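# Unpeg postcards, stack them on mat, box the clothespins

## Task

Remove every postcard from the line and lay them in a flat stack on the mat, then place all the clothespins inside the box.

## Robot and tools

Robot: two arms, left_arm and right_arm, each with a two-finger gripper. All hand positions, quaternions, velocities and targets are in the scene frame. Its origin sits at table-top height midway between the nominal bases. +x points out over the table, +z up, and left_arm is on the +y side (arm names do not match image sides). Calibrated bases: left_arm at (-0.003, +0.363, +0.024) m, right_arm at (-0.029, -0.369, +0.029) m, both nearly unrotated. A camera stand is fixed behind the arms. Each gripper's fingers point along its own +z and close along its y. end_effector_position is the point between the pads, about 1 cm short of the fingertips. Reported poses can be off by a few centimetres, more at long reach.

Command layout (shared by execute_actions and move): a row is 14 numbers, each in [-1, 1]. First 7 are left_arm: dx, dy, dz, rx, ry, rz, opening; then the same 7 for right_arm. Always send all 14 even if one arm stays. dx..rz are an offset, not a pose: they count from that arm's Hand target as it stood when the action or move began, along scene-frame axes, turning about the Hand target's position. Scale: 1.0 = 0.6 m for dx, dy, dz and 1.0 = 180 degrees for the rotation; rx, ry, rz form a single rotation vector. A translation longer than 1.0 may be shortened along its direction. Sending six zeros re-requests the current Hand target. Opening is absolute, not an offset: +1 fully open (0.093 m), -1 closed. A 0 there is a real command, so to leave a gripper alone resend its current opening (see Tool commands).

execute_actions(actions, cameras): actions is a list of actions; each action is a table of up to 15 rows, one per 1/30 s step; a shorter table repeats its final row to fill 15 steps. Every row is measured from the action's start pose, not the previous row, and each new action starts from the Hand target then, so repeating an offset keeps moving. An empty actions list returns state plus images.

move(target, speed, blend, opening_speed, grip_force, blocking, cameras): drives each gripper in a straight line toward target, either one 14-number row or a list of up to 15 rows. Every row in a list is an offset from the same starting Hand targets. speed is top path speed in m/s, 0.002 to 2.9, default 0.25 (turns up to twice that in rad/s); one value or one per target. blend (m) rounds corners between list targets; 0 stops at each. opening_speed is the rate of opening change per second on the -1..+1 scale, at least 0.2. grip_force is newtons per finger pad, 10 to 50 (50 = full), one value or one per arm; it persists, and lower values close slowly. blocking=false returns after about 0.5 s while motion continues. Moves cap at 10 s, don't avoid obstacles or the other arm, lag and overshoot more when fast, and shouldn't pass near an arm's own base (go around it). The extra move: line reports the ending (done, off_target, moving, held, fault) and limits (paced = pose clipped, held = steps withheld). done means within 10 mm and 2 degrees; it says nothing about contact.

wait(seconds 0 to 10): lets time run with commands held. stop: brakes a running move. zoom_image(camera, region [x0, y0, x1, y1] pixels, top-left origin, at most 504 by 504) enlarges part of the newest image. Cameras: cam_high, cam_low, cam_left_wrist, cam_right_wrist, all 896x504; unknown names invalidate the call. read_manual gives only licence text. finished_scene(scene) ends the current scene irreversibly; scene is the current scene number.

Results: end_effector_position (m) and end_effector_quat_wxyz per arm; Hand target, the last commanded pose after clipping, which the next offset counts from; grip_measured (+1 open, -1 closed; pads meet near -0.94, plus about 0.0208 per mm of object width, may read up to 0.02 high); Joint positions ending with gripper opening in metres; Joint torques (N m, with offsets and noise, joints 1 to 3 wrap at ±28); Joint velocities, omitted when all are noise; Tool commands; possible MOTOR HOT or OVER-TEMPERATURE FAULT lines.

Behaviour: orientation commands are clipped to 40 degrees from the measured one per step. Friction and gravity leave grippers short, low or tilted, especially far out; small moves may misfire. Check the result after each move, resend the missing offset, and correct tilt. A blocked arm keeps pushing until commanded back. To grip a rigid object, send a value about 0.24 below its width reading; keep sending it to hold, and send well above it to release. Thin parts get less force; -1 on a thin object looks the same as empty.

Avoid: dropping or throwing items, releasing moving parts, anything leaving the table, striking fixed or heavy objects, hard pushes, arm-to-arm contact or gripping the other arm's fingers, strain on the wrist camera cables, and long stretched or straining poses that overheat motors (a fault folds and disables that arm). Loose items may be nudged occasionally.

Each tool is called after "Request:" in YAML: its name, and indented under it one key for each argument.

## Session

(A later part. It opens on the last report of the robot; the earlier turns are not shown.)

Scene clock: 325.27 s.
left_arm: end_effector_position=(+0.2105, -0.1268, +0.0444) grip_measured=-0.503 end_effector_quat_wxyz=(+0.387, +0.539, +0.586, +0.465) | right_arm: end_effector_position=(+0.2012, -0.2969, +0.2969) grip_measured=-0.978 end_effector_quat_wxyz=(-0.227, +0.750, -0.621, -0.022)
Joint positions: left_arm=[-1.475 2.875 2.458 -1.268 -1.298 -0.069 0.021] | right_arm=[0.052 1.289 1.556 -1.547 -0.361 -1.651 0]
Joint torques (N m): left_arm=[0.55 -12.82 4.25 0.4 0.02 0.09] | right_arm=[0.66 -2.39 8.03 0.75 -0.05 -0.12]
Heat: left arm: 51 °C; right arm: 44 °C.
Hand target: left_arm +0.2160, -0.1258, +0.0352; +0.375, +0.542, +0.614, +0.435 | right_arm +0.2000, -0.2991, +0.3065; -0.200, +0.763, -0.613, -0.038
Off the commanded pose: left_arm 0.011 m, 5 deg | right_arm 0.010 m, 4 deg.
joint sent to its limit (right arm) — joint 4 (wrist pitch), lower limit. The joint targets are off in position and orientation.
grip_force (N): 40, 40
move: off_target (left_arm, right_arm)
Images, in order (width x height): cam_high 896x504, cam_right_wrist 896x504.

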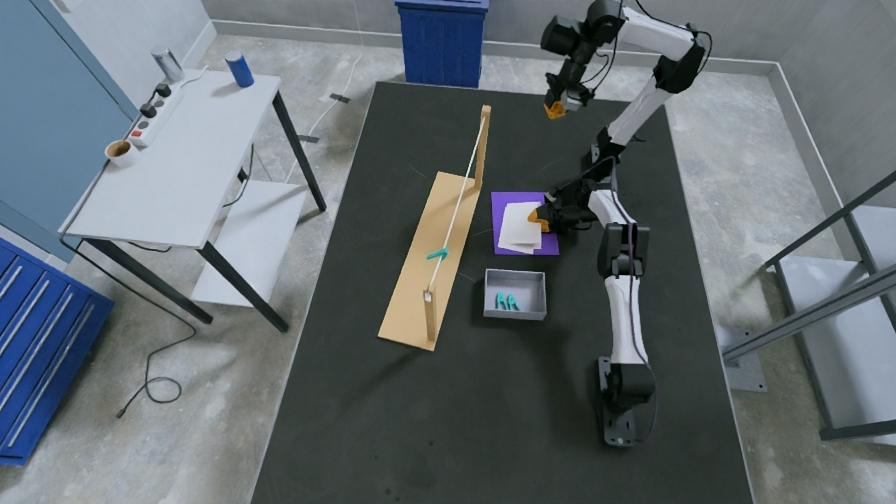

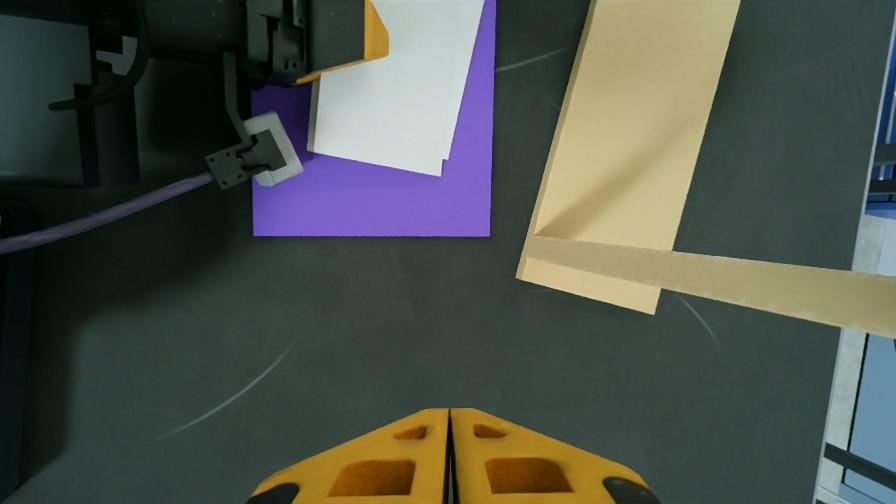

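Request:
move:
  target:
    - [0,0,0,0,0,0,-0.5,0.107,0.126,-0.097,-0.072,0.037,-0.009,-1]
    - [0,0,0,0,0,0,-0.5,0.107,0.232,-0.337,-0.072,0.037,-0.009,-1]
    - [0,0,0,0,0,0,-0.5,0.107,0.232,-0.437,-0.072,0.037,-0.009,-1]
    - [0,0,0,0,0,0,-0.5,0.107,0.232,-0.5,-0.072,0.037,-0.009,-1]
  speed: [0.25,0.25,0.1,0.04]
  blend: [0.04,0.03,0,0]
  cameras: ["all"]

Scene clock: 330.43 s.
left_arm: end_effector_position=(+0.2105, -0.1268, +0.0444) grip_measured=-0.503 end_effector_quat_wxyz=(+0.387, +0.539, +0.586, +0.465) | right_arm: end_effector_position=(+0.2548, -0.1630, +0.0190) grip_measured=-0.978 end_effector_quat_wxyz=(-0.062, +0.773, -0.631, -0.026)
Joint positions: left_arm=[-1.475 2.875 2.458 -1.268 -1.298 -0.069 0.021] | right_arm=[0.585 1.918 1.129 -0.678 -0.086 -1.18 0]
Joint torques (N m): left_arm=[0.54 -12.78 4.26 0.41 0.03 0.09] | right_arm=[0.39 -5.29 2.44 1.49 0.09 0.16]
Heat: left arm: 53 °C; right arm: 43 °C.
Hand target: left_arm +0.2160, -0.1258, +0.0352; +0.375, +0.542, +0.614, +0.435 | right_arm +0.2642, -0.1599, +0.0065; -0.078, +0.769, -0.635, -0.010
Off the commanded pose: left_arm 0.011 m, 5 deg | right_arm 0.016 m, 3 deg.
grip_force (N): 40, 40
move: off_target (left_arm, right_arm)

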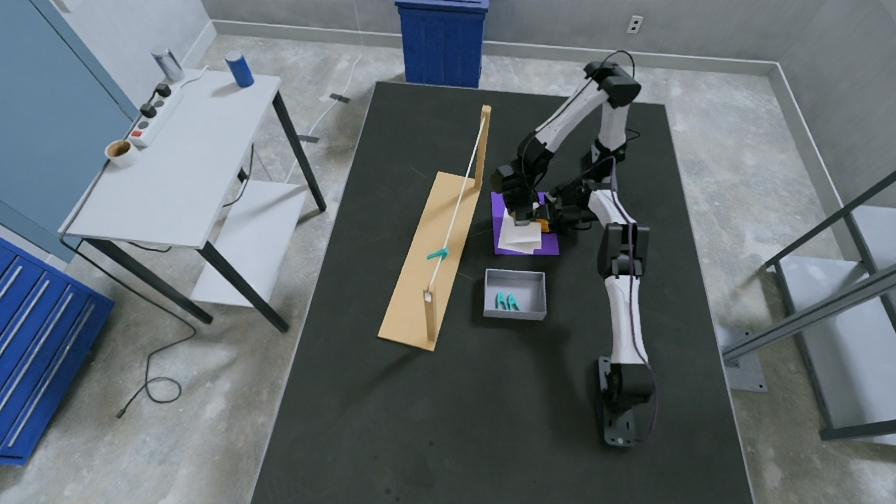

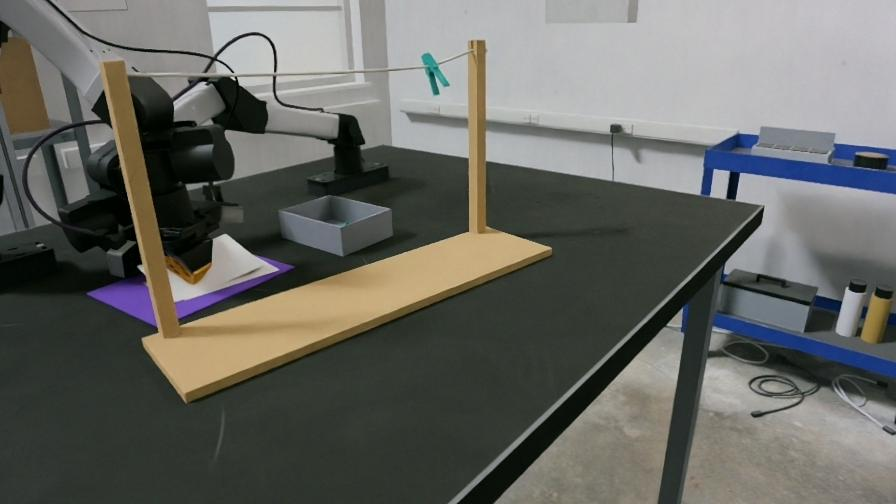

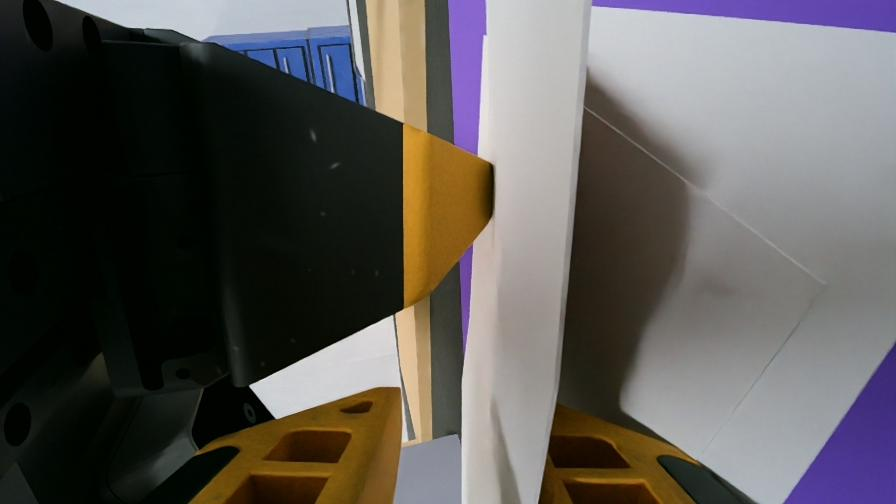

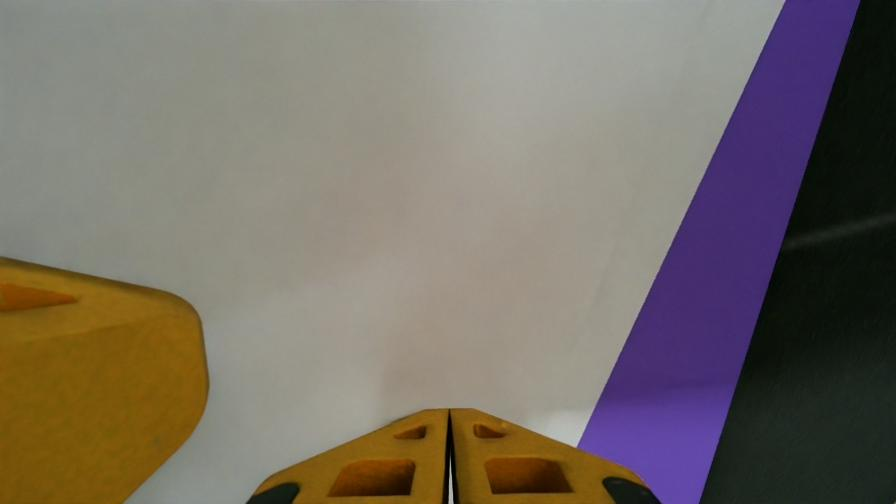

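Press a bit more, then retract left.

Request:
move:
  target: [0,0,0,0,0,0,-0.4,0,0,-0.015,0,0,0,-1]
  speed: 0.05

Request:
move:
  target:
    - [0,0,0.02,0,0,0,-0.4,0,0,0,0,0,0,-1]
    - [-0.11,0.012,0.03,0,0,0,-0.4,0,0,0,0,0,0,-1]
  speed: 0.05
  cameras: ["cam_high","cam_left_wrist","cam_low"]

Scene clock: 331.53 s.
left_arm: end_effector_position=(+0.2108, -0.1272, +0.0469) grip_measured=-0.403 end_effector_quat_wxyz=(+0.390, +0.537, +0.585, +0.466) | right_arm: end_effector_position=(+0.2545, -0.1630, +0.0183) grip_measured=-0.978 end_effector_quat_wxyz=(-0.064, +0.773, -0.631, -0.026)
Joint positions: left_arm=[-1.475 2.872 2.458 -1.268 -1.305 -0.069 0.026] | right_arm=[0.585 1.916 1.123 -0.671 -0.087 -1.182 0]
Joint torques (N m): left_arm=[0.53 -12.56 4.34 0.39 0.09 0.09] | right_arm=[0.39 -3.84 1.7 1.71 0.06 0.14]
Heat: left arm: 53 °C; right arm: 43 °C.
Hand target: left_arm +0.2160, -0.1258, +0.0352; +0.375, +0.542, +0.614, +0.435 | right_arm +0.2642, -0.1599, -0.0025; -0.078, +0.769, -0.635, -0.010
Off the commanded pose: left_arm 0.013 m, 5 deg | right_arm 0.023 m, 3 deg.
grip_force (N): 40, 40
move: off_target (left_arm, right_arm)

Scene clock: 334.47 s.
left_arm: end_effector_position=(+0.1960, -0.1133, +0.0460) grip_measured=-0.402 end_effector_quat_wxyz=(+0.394, +0.510, +0.621, +0.446) | right_arm: end_effector_position=(+0.2433, -0.1500, +0.0184) grip_measured=-0.978 end_effector_quat_wxyz=(-0.070, +0.778, -0.622, -0.053)
Joint positions: left_arm=[-1.498 2.868 2.458 -1.42 -1.263 -0.307 0.026] | right_arm=[0.608 1.915 1.117 -0.668 -0.141 -1.175 0]
Joint torques (N m): left_arm=[-6.68 -12.9 6.9 -0.91 0.02 -0.1] | right_arm=[-0.81 -3.81 2.15 1.64 0.59 0.15]
Heat: left arm: 53 °C; right arm: 42 °C.
Hand target: left_arm +0.1500, -0.1186, +0.0532; +0.375, +0.542, +0.614, +0.435 | right_arm +0.2642, -0.1599, -0.0025; -0.078, +0.769, -0.635, -0.010
Off the commanded pose: left_arm 0.047 m, 5 deg | right_arm 0.031 m, 5 deg.
grip_force (N): 40, 40
move: off_target (left_arm, right_arm)
Images, in order (width x height): cam_high 896x504, cam_low 896x504, cam_left_wrist 896x504.

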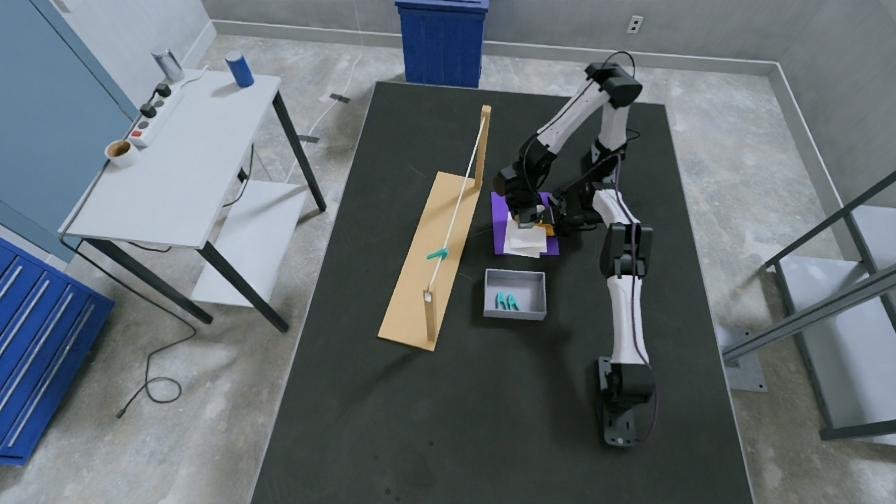

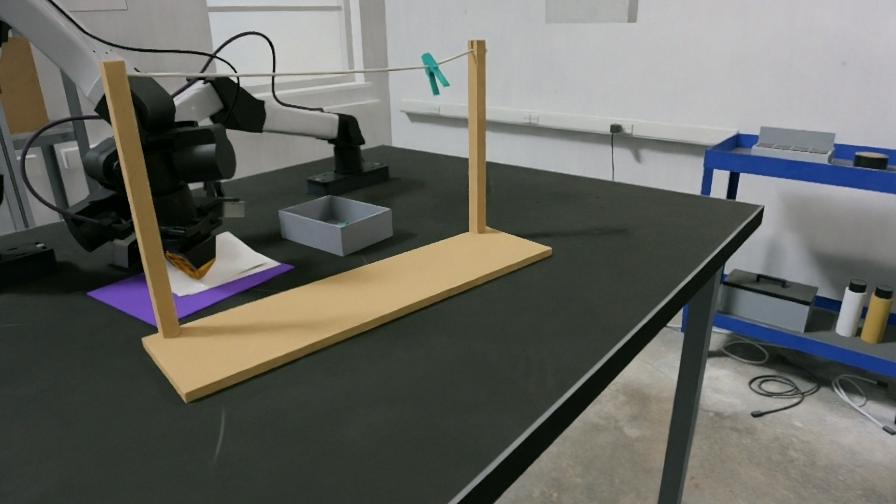

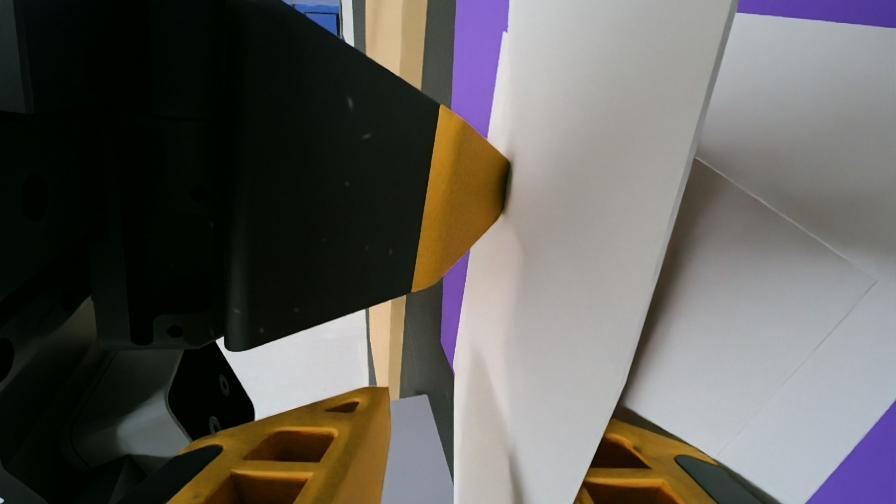

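Request:
zoom_image:
  camera: "cam_high"
  region: [480, 130, 640, 270]

Request:
zoom_image:
  camera: "cam_low"
  region: [50, 100, 320, 330]

Scaled by 3.150 from the camera's 896x504 image, which has a finer 1280x720 frame.

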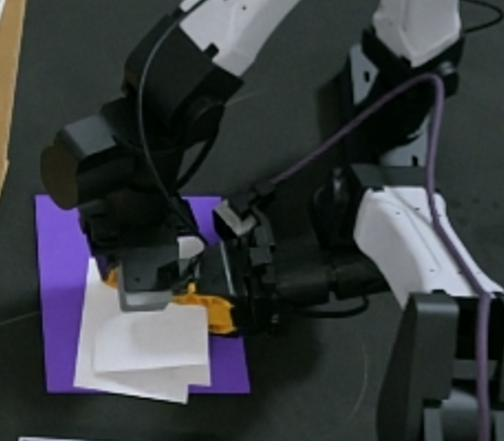

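Scaled by 1.867 from the camera's 896x504 image, which has a finer 1280x720 frame.

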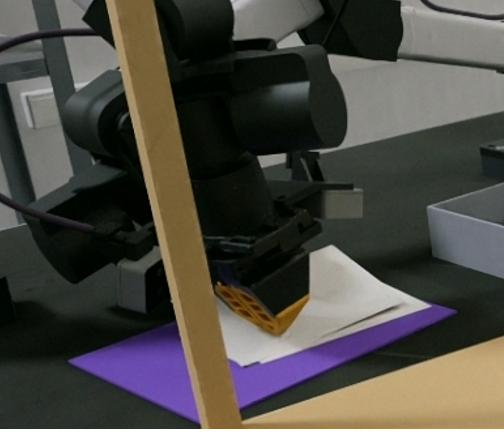

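Request:
move:
  target: [0.092,-0.0,0.0,0,0,0,-0.4,0,0,0,0,0,0,-1]
  speed: 0.05
  cameras: ["cam_high","cam_left_wrist","cam_low","cam_right_wrist"]

Request:
zoom_image:
  camera: "cam_high"
  region: [480, 150, 600, 270]

Scene clock: 337.47 s.
left_arm: end_effector_position=(+0.1988, -0.1179, +0.0469) grip_measured=-0.402 end_effector_quat_wxyz=(+0.372, +0.547, +0.590, +0.462) | right_arm: end_effector_position=(+0.2433, -0.1500, +0.0184) grip_measured=-0.978 end_effector_quat_wxyz=(-0.070, +0.778, -0.622, -0.053)
Joint positions: left_arm=[-1.493 2.851 2.434 -1.354 -1.265 -0.14 0.026] | right_arm=[0.608 1.915 1.117 -0.668 -0.141 -1.175 0]
Joint torques (N m): left_arm=[0.55 -14.68 3.74 0.33 -0.2 0.17] | right_arm=[-0.81 -3.9 2.17 1.63 0.58 0.14]
Heat: left arm: 53 °C; right arm: 42 °C.
Hand target: left_arm +0.2052, -0.1186, +0.0532; +0.375, +0.542, +0.614, +0.435 | right_arm +0.2642, -0.1599, -0.0025; -0.078, +0.769, -0.635, -0.010
Off the commanded pose: left_arm 0.009 m, 4 deg | right_arm 0.031 m, 5 deg.
grip_force (N): 40, 40
move: off_target (left_arm, right_arm)

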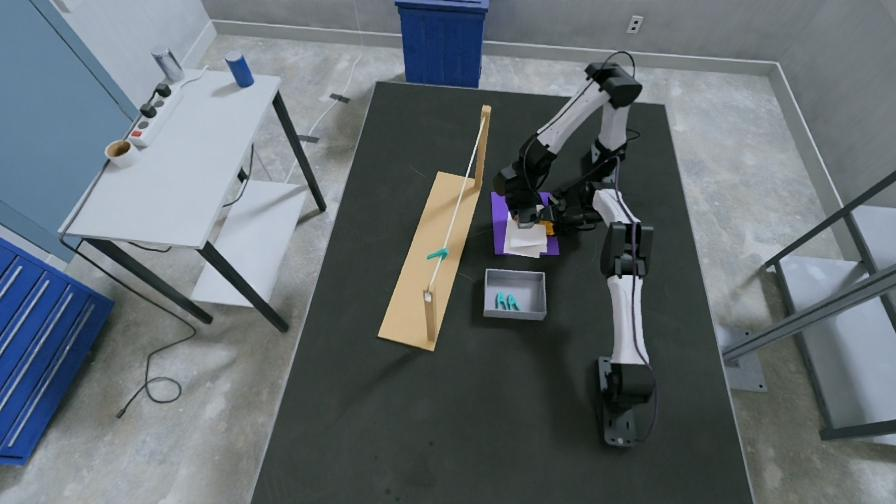

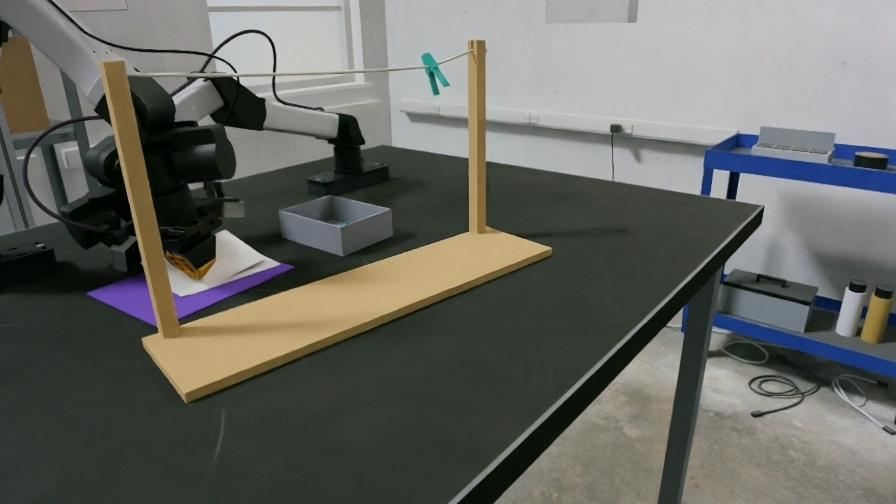

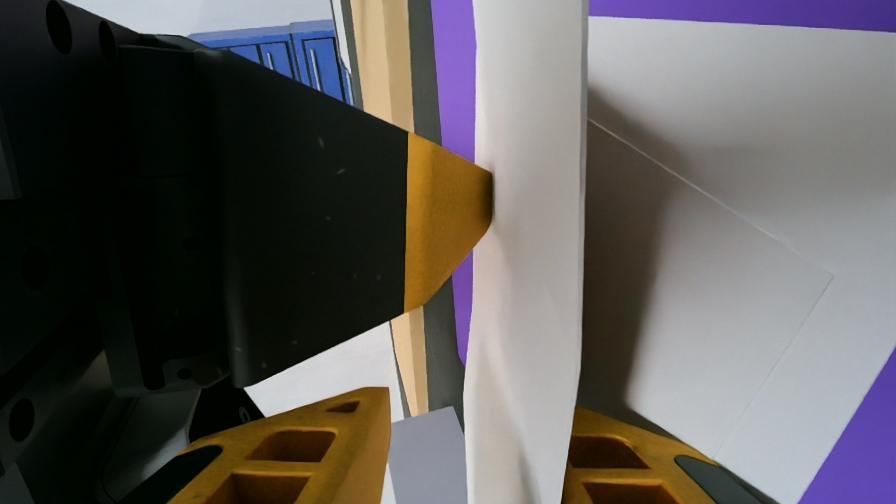

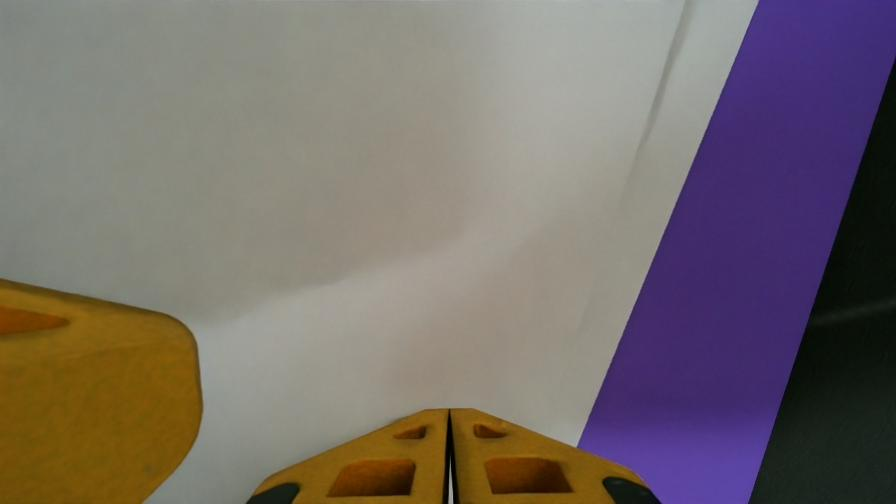

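Scaled by 4.200 from the camera's 896x504 image, which has a finer 1280x720 frame.

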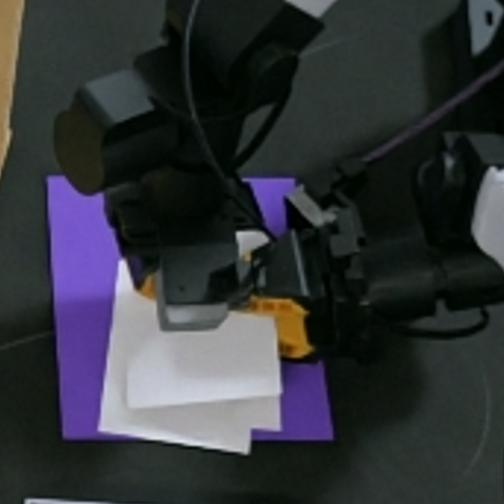

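Request:
zoom_image:
  camera: "cam_high"
  region: [550, 100, 670, 220]

Request:
zoom_image:
  camera: "cam_low"
  region: [0, 60, 260, 300]

Scaled by 4.200 from the camera's 896x504 image, which has a finer 1280x720 frame.

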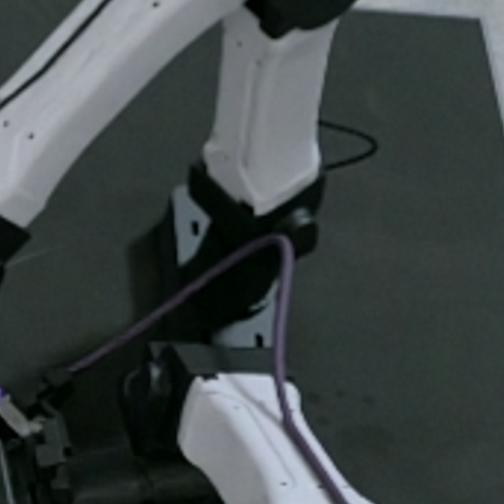

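Scaled by 1.938 from the camera's 896x504 image, which has a finer 1280x720 frame.

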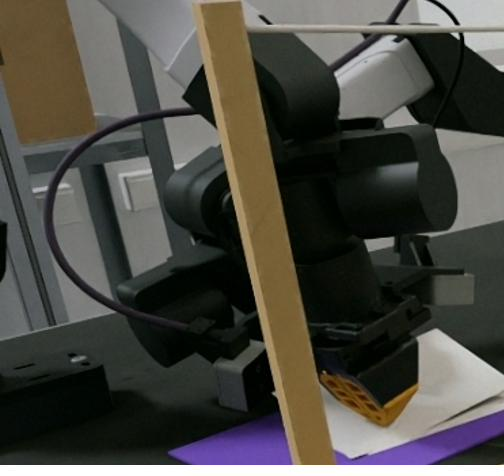

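Request:
move:
  target: [-0.05,-0.008,0.01,0,0,0,-0.3,0,0,0,0,0,0,-1]
  speed: 0.04
  cameras: ["cam_high","cam_left_wrist","cam_low","cam_right_wrist"]

Request:
zoom_image:
  camera: "cam_high"
  region: [500, 130, 640, 270]

Scene clock: 340.53 s.
left_arm: end_effector_position=(+0.1983, -0.1157, +0.0489) grip_measured=-0.302 end_effector_quat_wxyz=(+0.380, +0.532, +0.605, +0.454) | right_arm: end_effector_position=(+0.2436, -0.1498, +0.0184) grip_measured=-0.978 end_effector_quat_wxyz=(-0.071, +0.778, -0.622, -0.053)
Joint positions: left_arm=[-1.493 2.848 2.437 -1.377 -1.26 -0.204 0.031] | right_arm=[0.608 1.915 1.117 -0.666 -0.141 -1.175 0]
Joint torques (N m): left_arm=[-3.3 -12.85 8.17 -0.49 -0.13 -0.11] | right_arm=[-0.8 -3.89 2.19 1.64 0.59 0.16]
Heat: left arm: 54 °C; right arm: 41 °C.
Hand target: left_arm +0.1752, -0.1234, +0.0592; +0.375, +0.542, +0.614, +0.435 | right_arm +0.2642, -0.1599, -0.0025; -0.078, +0.769, -0.635, -0.010
Off the commanded pose: left_arm 0.026 m, 3 deg | right_arm 0.031 m, 5 deg.
grip_force (N): 40, 40
move: off_target (left_arm, right_arm)

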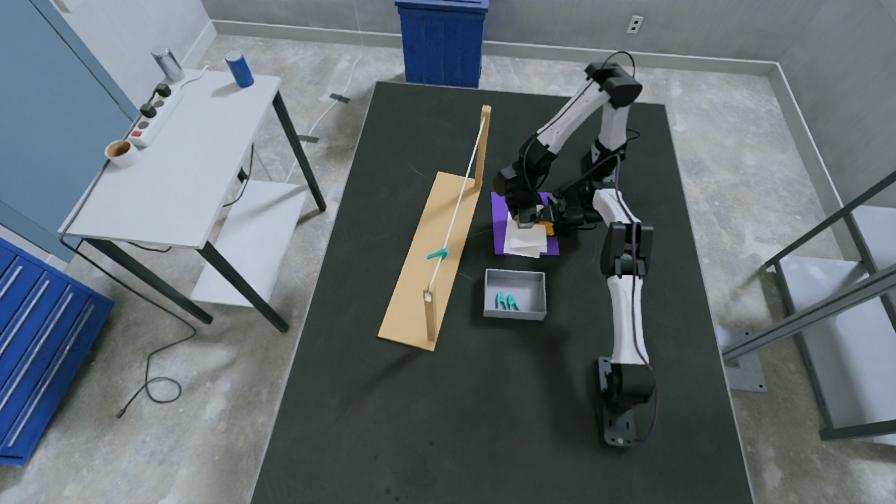

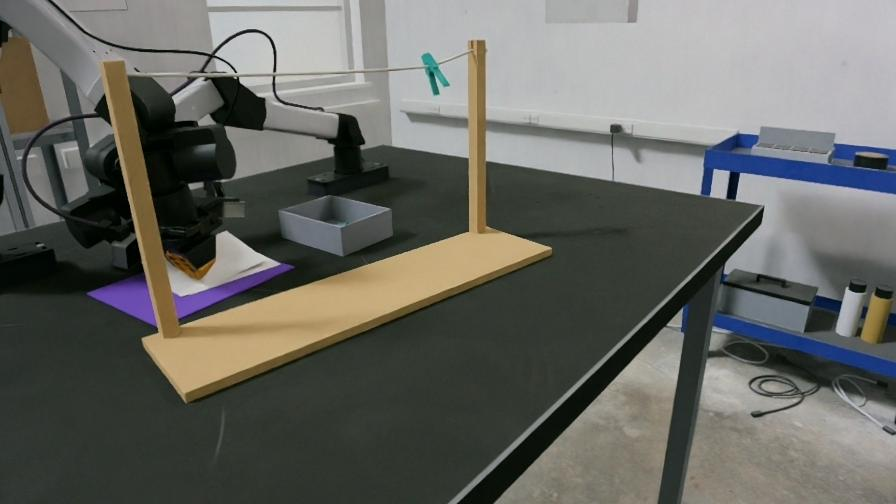

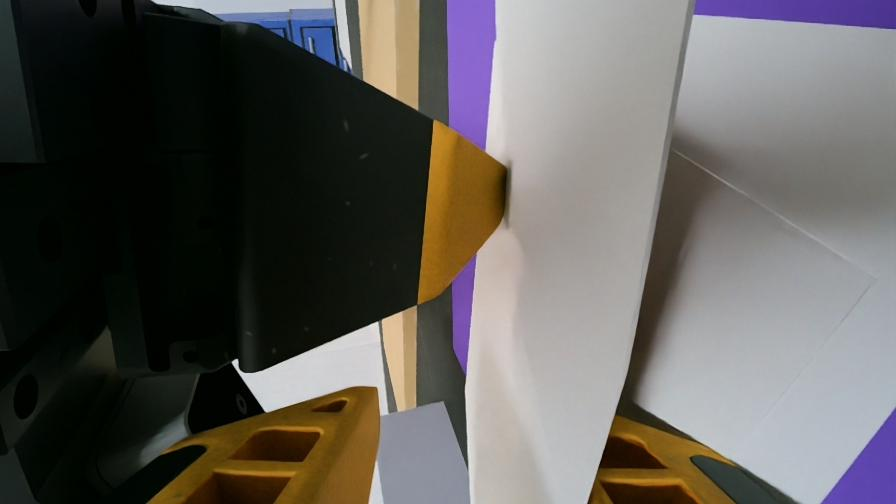

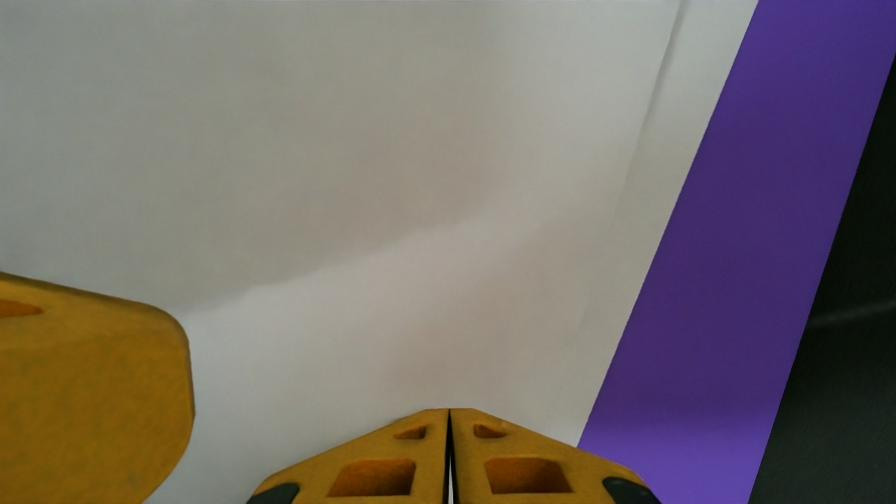

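Scaled by 3.600 from the camera's 896x504 image, which has a finer 1280x720 frame.

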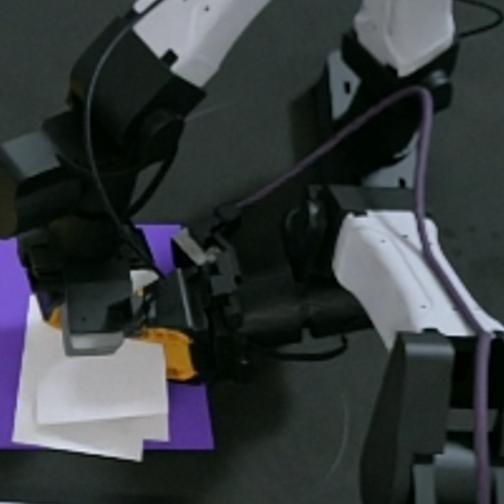

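Request:
move:
  target: [0.0,0.01,0.0,0,0,-0.08,-0.3,0,0,0,0,0,0,-1]
  speed: 0.06
  cameras: ["cam_high","cam_left_wrist","cam_low"]

Request:
zoom_image:
  camera: "cam_high"
  region: [500, 130, 640, 270]

Scene clock: 344.13 s.
left_arm: end_effector_position=(+0.1977, -0.1084, +0.0493) grip_measured=-0.302 end_effector_quat_wxyz=(+0.422, +0.588, +0.549, +0.417) | right_arm: end_effector_position=(+0.2416, -0.1471, +0.0188) grip_measured=-0.978 end_effector_quat_wxyz=(-0.073, +0.778, -0.621, -0.060)
Joint positions: left_arm=[-1.492 2.467 1.662 -0.381 -1.246 0.431 0.031] | right_arm=[0.611 1.915 1.117 -0.666 -0.155 -1.174 0]
Joint torques (N m): left_arm=[-3.28 -14.39 3.59 0.7 -0.03 0.23] | right_arm=[-1.07 -3.9 2.26 1.62 0.72 0.12]
Heat: left arm: 55 °C; right arm: 41 °C.
Hand target: left_arm +0.1752, -0.1174, +0.0592; +0.426, +0.615, +0.541, +0.385 | right_arm +0.2642, -0.1599, -0.0025; -0.078, +0.769, -0.635, -0.010
Off the commanded pose: left_arm 0.026 m, 5 deg | right_arm 0.034 m, 6 deg.
grip_force (N): 40, 40
move: off_target (left_arm, right_arm)
Images, in order (width x height): cam_high 896x504, cam_low 896x504, cam_left_wrist 896x504.

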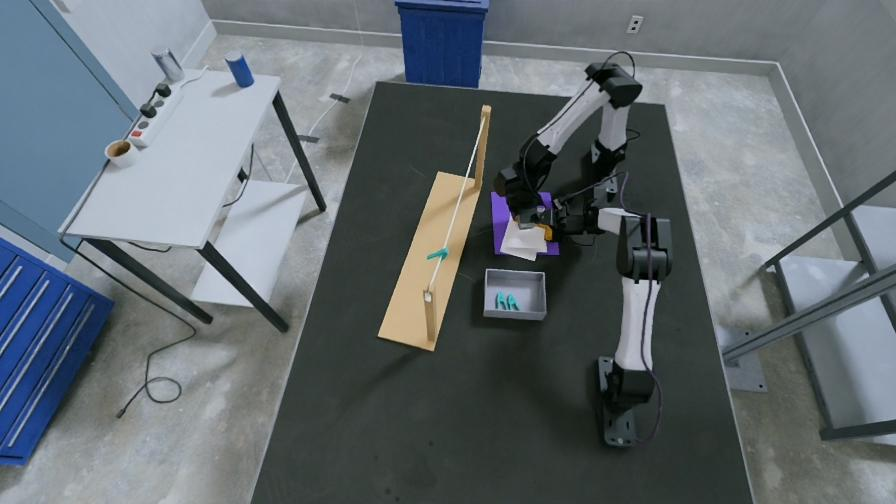

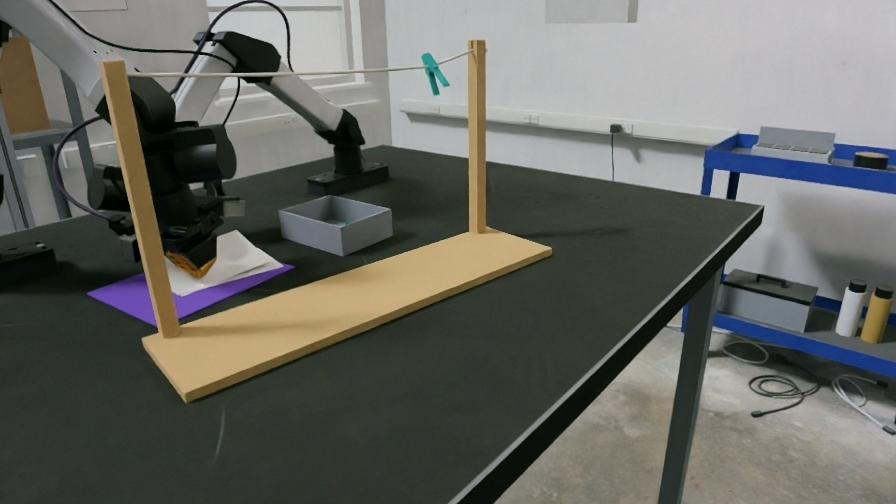

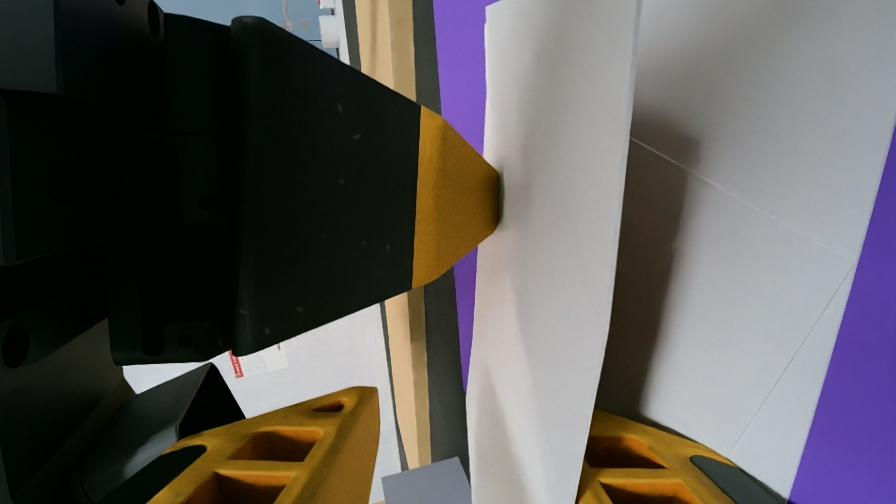

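Scaled by 3.600 from the camera's 896x504 image, which has a finer 1280x720 frame.

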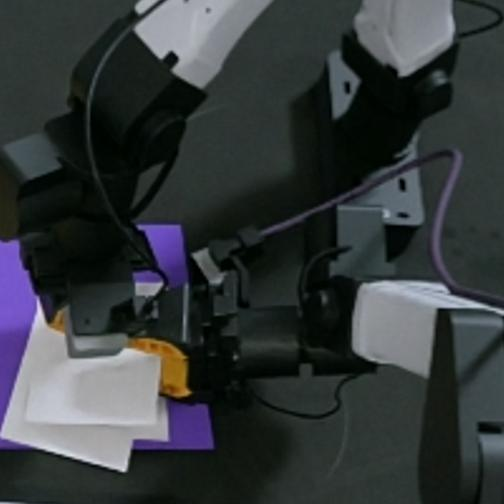

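Request:
move:
  target: [0.025,0.01,0,0,0,0,-0.3,0,0,0,0,0,0,-1]
  speed: 0.05

Request:
move:
  target: [0.0,0,0,0,0,0,-0.3,0.0,0,0.12,0,0,0,-1]
  speed: 0.06
  cameras: ["all"]

Request:
zoom_image:
  camera: "cam_high"
  region: [470, 130, 610, 270]

Scene clock: 346.00 s.
left_arm: end_effector_position=(+0.2003, -0.1071, +0.0489) grip_measured=-0.302 end_effector_quat_wxyz=(+0.423, +0.600, +0.544, +0.406) | right_arm: end_effector_position=(+0.2419, -0.1469, +0.0188) grip_measured=-0.978 end_effector_quat_wxyz=(-0.073, +0.778, -0.621, -0.059)
Joint positions: left_arm=[-1.482 2.432 1.595 -0.275 -1.214 0.513 0.031] | right_arm=[0.611 1.915 1.117 -0.665 -0.155 -1.174 0]
Joint torques (N m): left_arm=[-1.32 -13.81 3.58 0.91 -0.19 0.22] | right_arm=[-1.03 -3.93 2.26 1.59 0.72 0.11]
Heat: left arm: 55 °C; right arm: 40 °C.
Hand target: left_arm +0.1902, -0.1114, +0.0592; +0.426, +0.615, +0.541, +0.385 | right_arm +0.2642, -0.1599, -0.0025; -0.078, +0.769, -0.635, -0.010
Off the commanded pose: left_arm 0.015 m, 3 deg | right_arm 0.033 m, 6 deg.
grip_force (N): 40, 40
move: off_target (left_arm, right_arm)

Scene clock: 348.20 s.
left_arm: end_effector_position=(+0.1994, -0.1067, +0.0492) grip_measured=-0.302 end_effector_quat_wxyz=(+0.422, +0.603, +0.542, +0.406) | right_arm: end_effector_position=(+0.2532, -0.1657, +0.0477) grip_measured=-0.978 end_effector_quat_wxyz=(-0.052, +0.771, -0.634, -0.024)
Joint positions: left_arm=[-1.484 2.428 1.587 -0.269 -1.213 0.523 0.031] | right_arm=[0.586 1.87 1.195 -0.81 -0.075 -1.174 0]
Joint torques (N m): left_arm=[-1.11 -13.57 3.85 0.92 -0.19 0.17] | right_arm=[-0.16 -10.25 7.99 0.43 0.09 0.13]
Heat: left arm: 56 °C; right arm: 40 °C.
Hand target: left_arm +0.1902, -0.1114, +0.0592; +0.426, +0.615, +0.541, +0.385 | right_arm +0.2642, -0.1599, +0.0695; -0.078, +0.769, -0.635, -0.010
Off the commanded pose: left_arm 0.014 m, 3 deg | right_arm 0.025 m, 3 deg.
grip_force (N): 40, 40
move: off_target (left_arm, right_arm)

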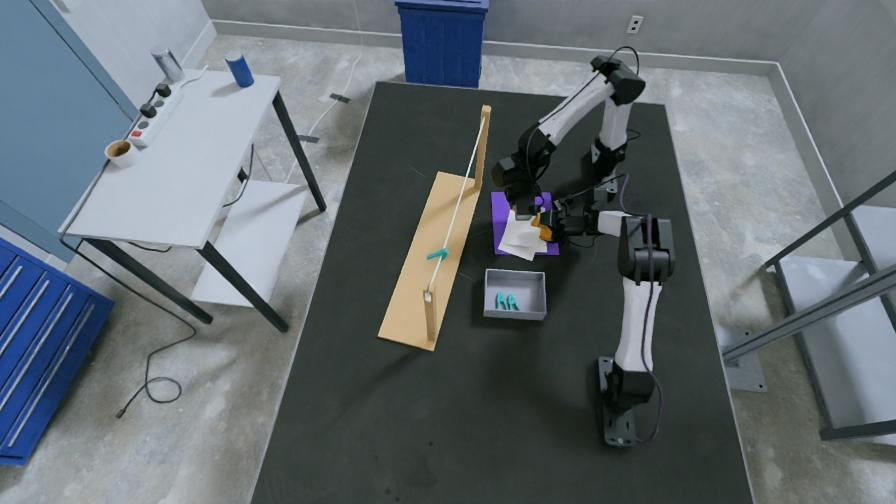

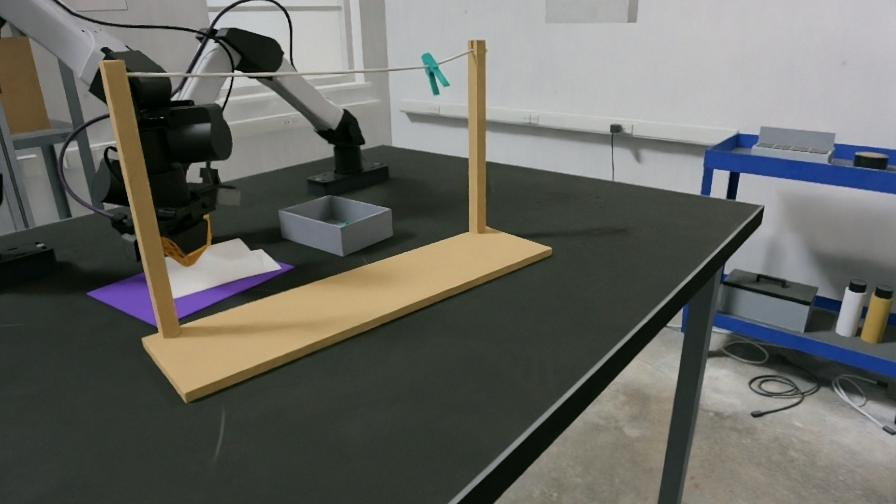

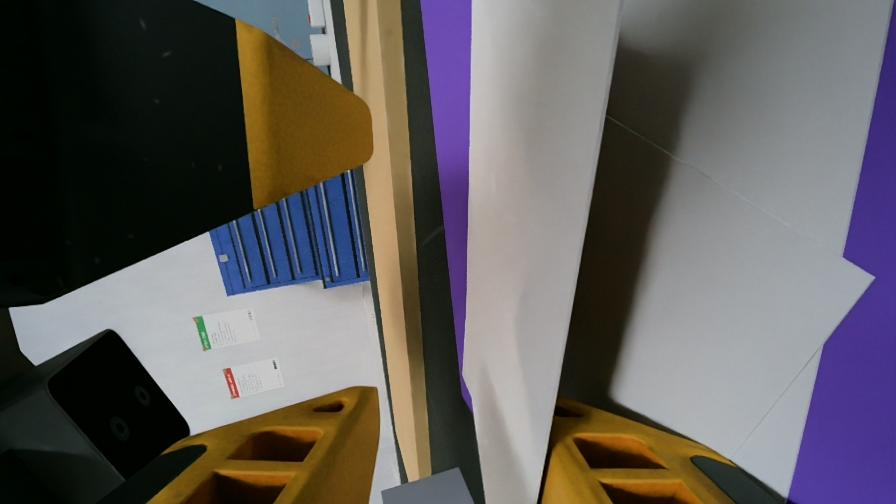

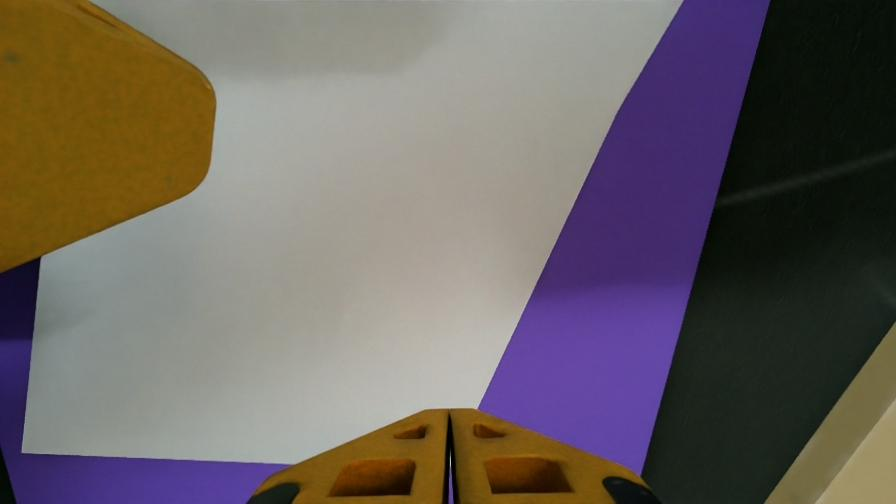

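Scaled by 3.600 from the camera's 896x504 image, which has a finer 1280x720 frame.

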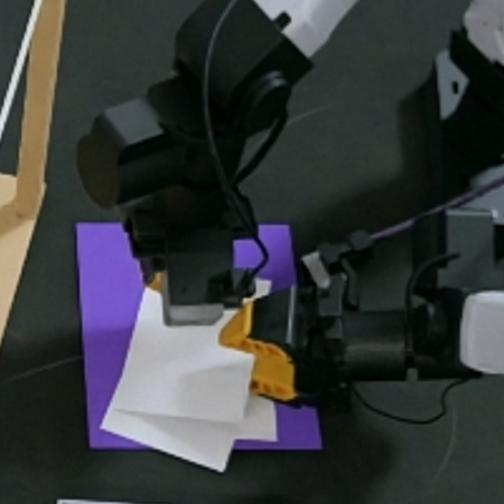

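Request:
move:
  target: [0.0,0,0,0,0,0,-0.3,0.0,-0.02,0.2,0,0,0,-1]
  speed: 0.1
  cameras: ["cam_high","cam_right_wrist","cam_left_wrist"]

Request:
zoom_image:
  camera: "cam_high"
  region: [470, 130, 610, 270]

Scene clock: 350.47 s.
left_arm: end_effector_position=(+0.1994, -0.1067, +0.0492) grip_measured=-0.302 end_effector_quat_wxyz=(+0.422, +0.603, +0.542, +0.406) | right_arm: end_effector_position=(+0.2581, -0.1695, +0.1676) grip_measured=-0.978 end_effector_quat_wxyz=(-0.053, +0.766, -0.640, -0.023)
Joint positions: left_arm=[-1.484 2.428 1.587 -0.269 -1.213 0.523 0.031] | right_arm=[0.569 1.784 1.575 -1.275 -0.075 -1.174 0]
Joint torques (N m): left_arm=[-1.2 -13.57 3.84 0.92 -0.19 0.17] | right_arm=[-0.29 -9.68 8.68 0.43 0.04 -0.12]
Heat: left arm: 56 °C; right arm: 40 °C.
Hand target: left_arm +0.1902, -0.1114, +0.0592; +0.426, +0.615, +0.541, +0.385 | right_arm +0.2642, -0.1719, +0.1895; -0.078, +0.769, -0.635, -0.010
Off the commanded pose: left_arm 0.014 m, 3 deg | right_arm 0.023 m, 3 deg.
grip_force (N): 40, 40
move: off_target (left_arm, right_arm)
Images, in order (width x height): cam_high 896x504, cam_left_wrist 896x504, cam_right_wrist 896x504.

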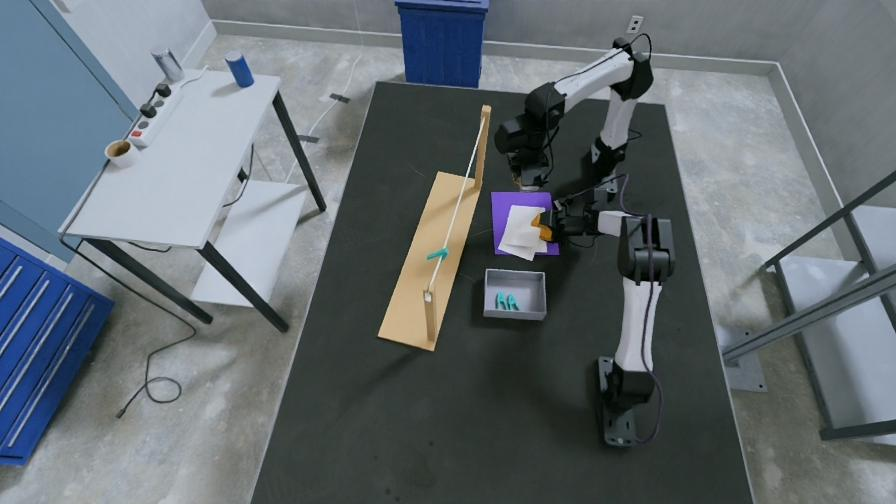

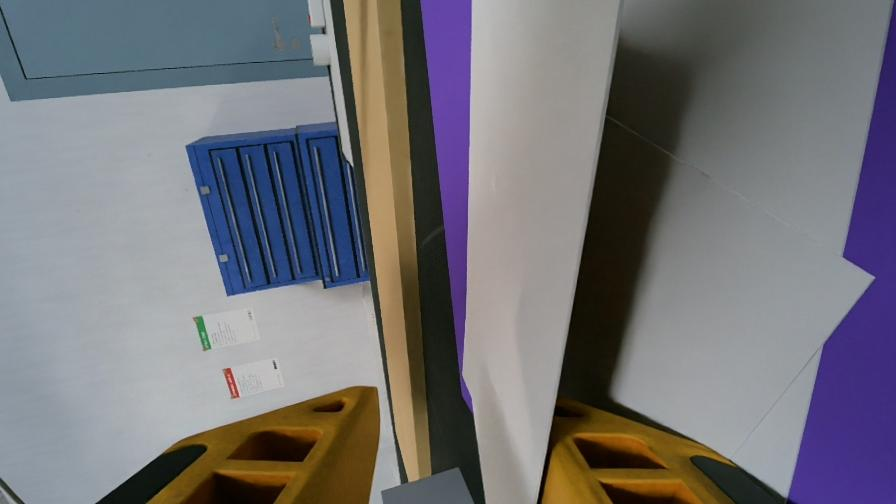

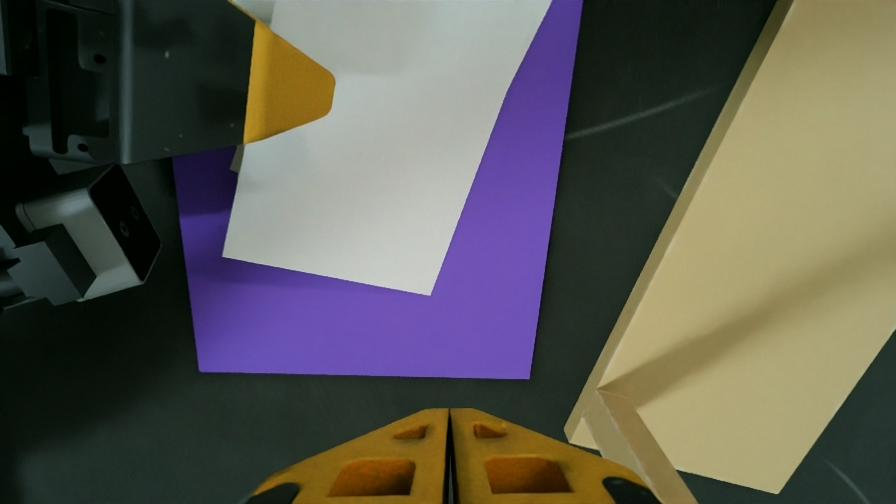

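Scaled by 3.600 from the camera's 896x504 image, which has a finer 1280x720 frame.

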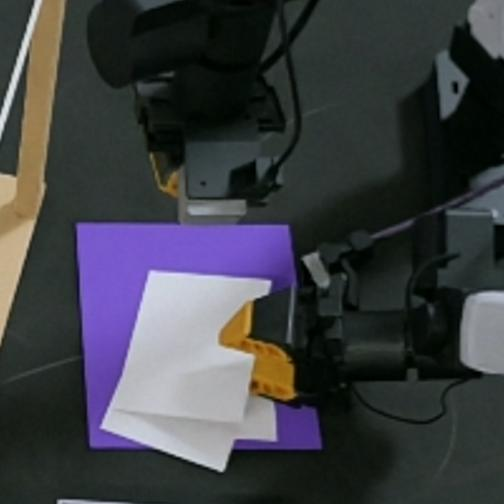

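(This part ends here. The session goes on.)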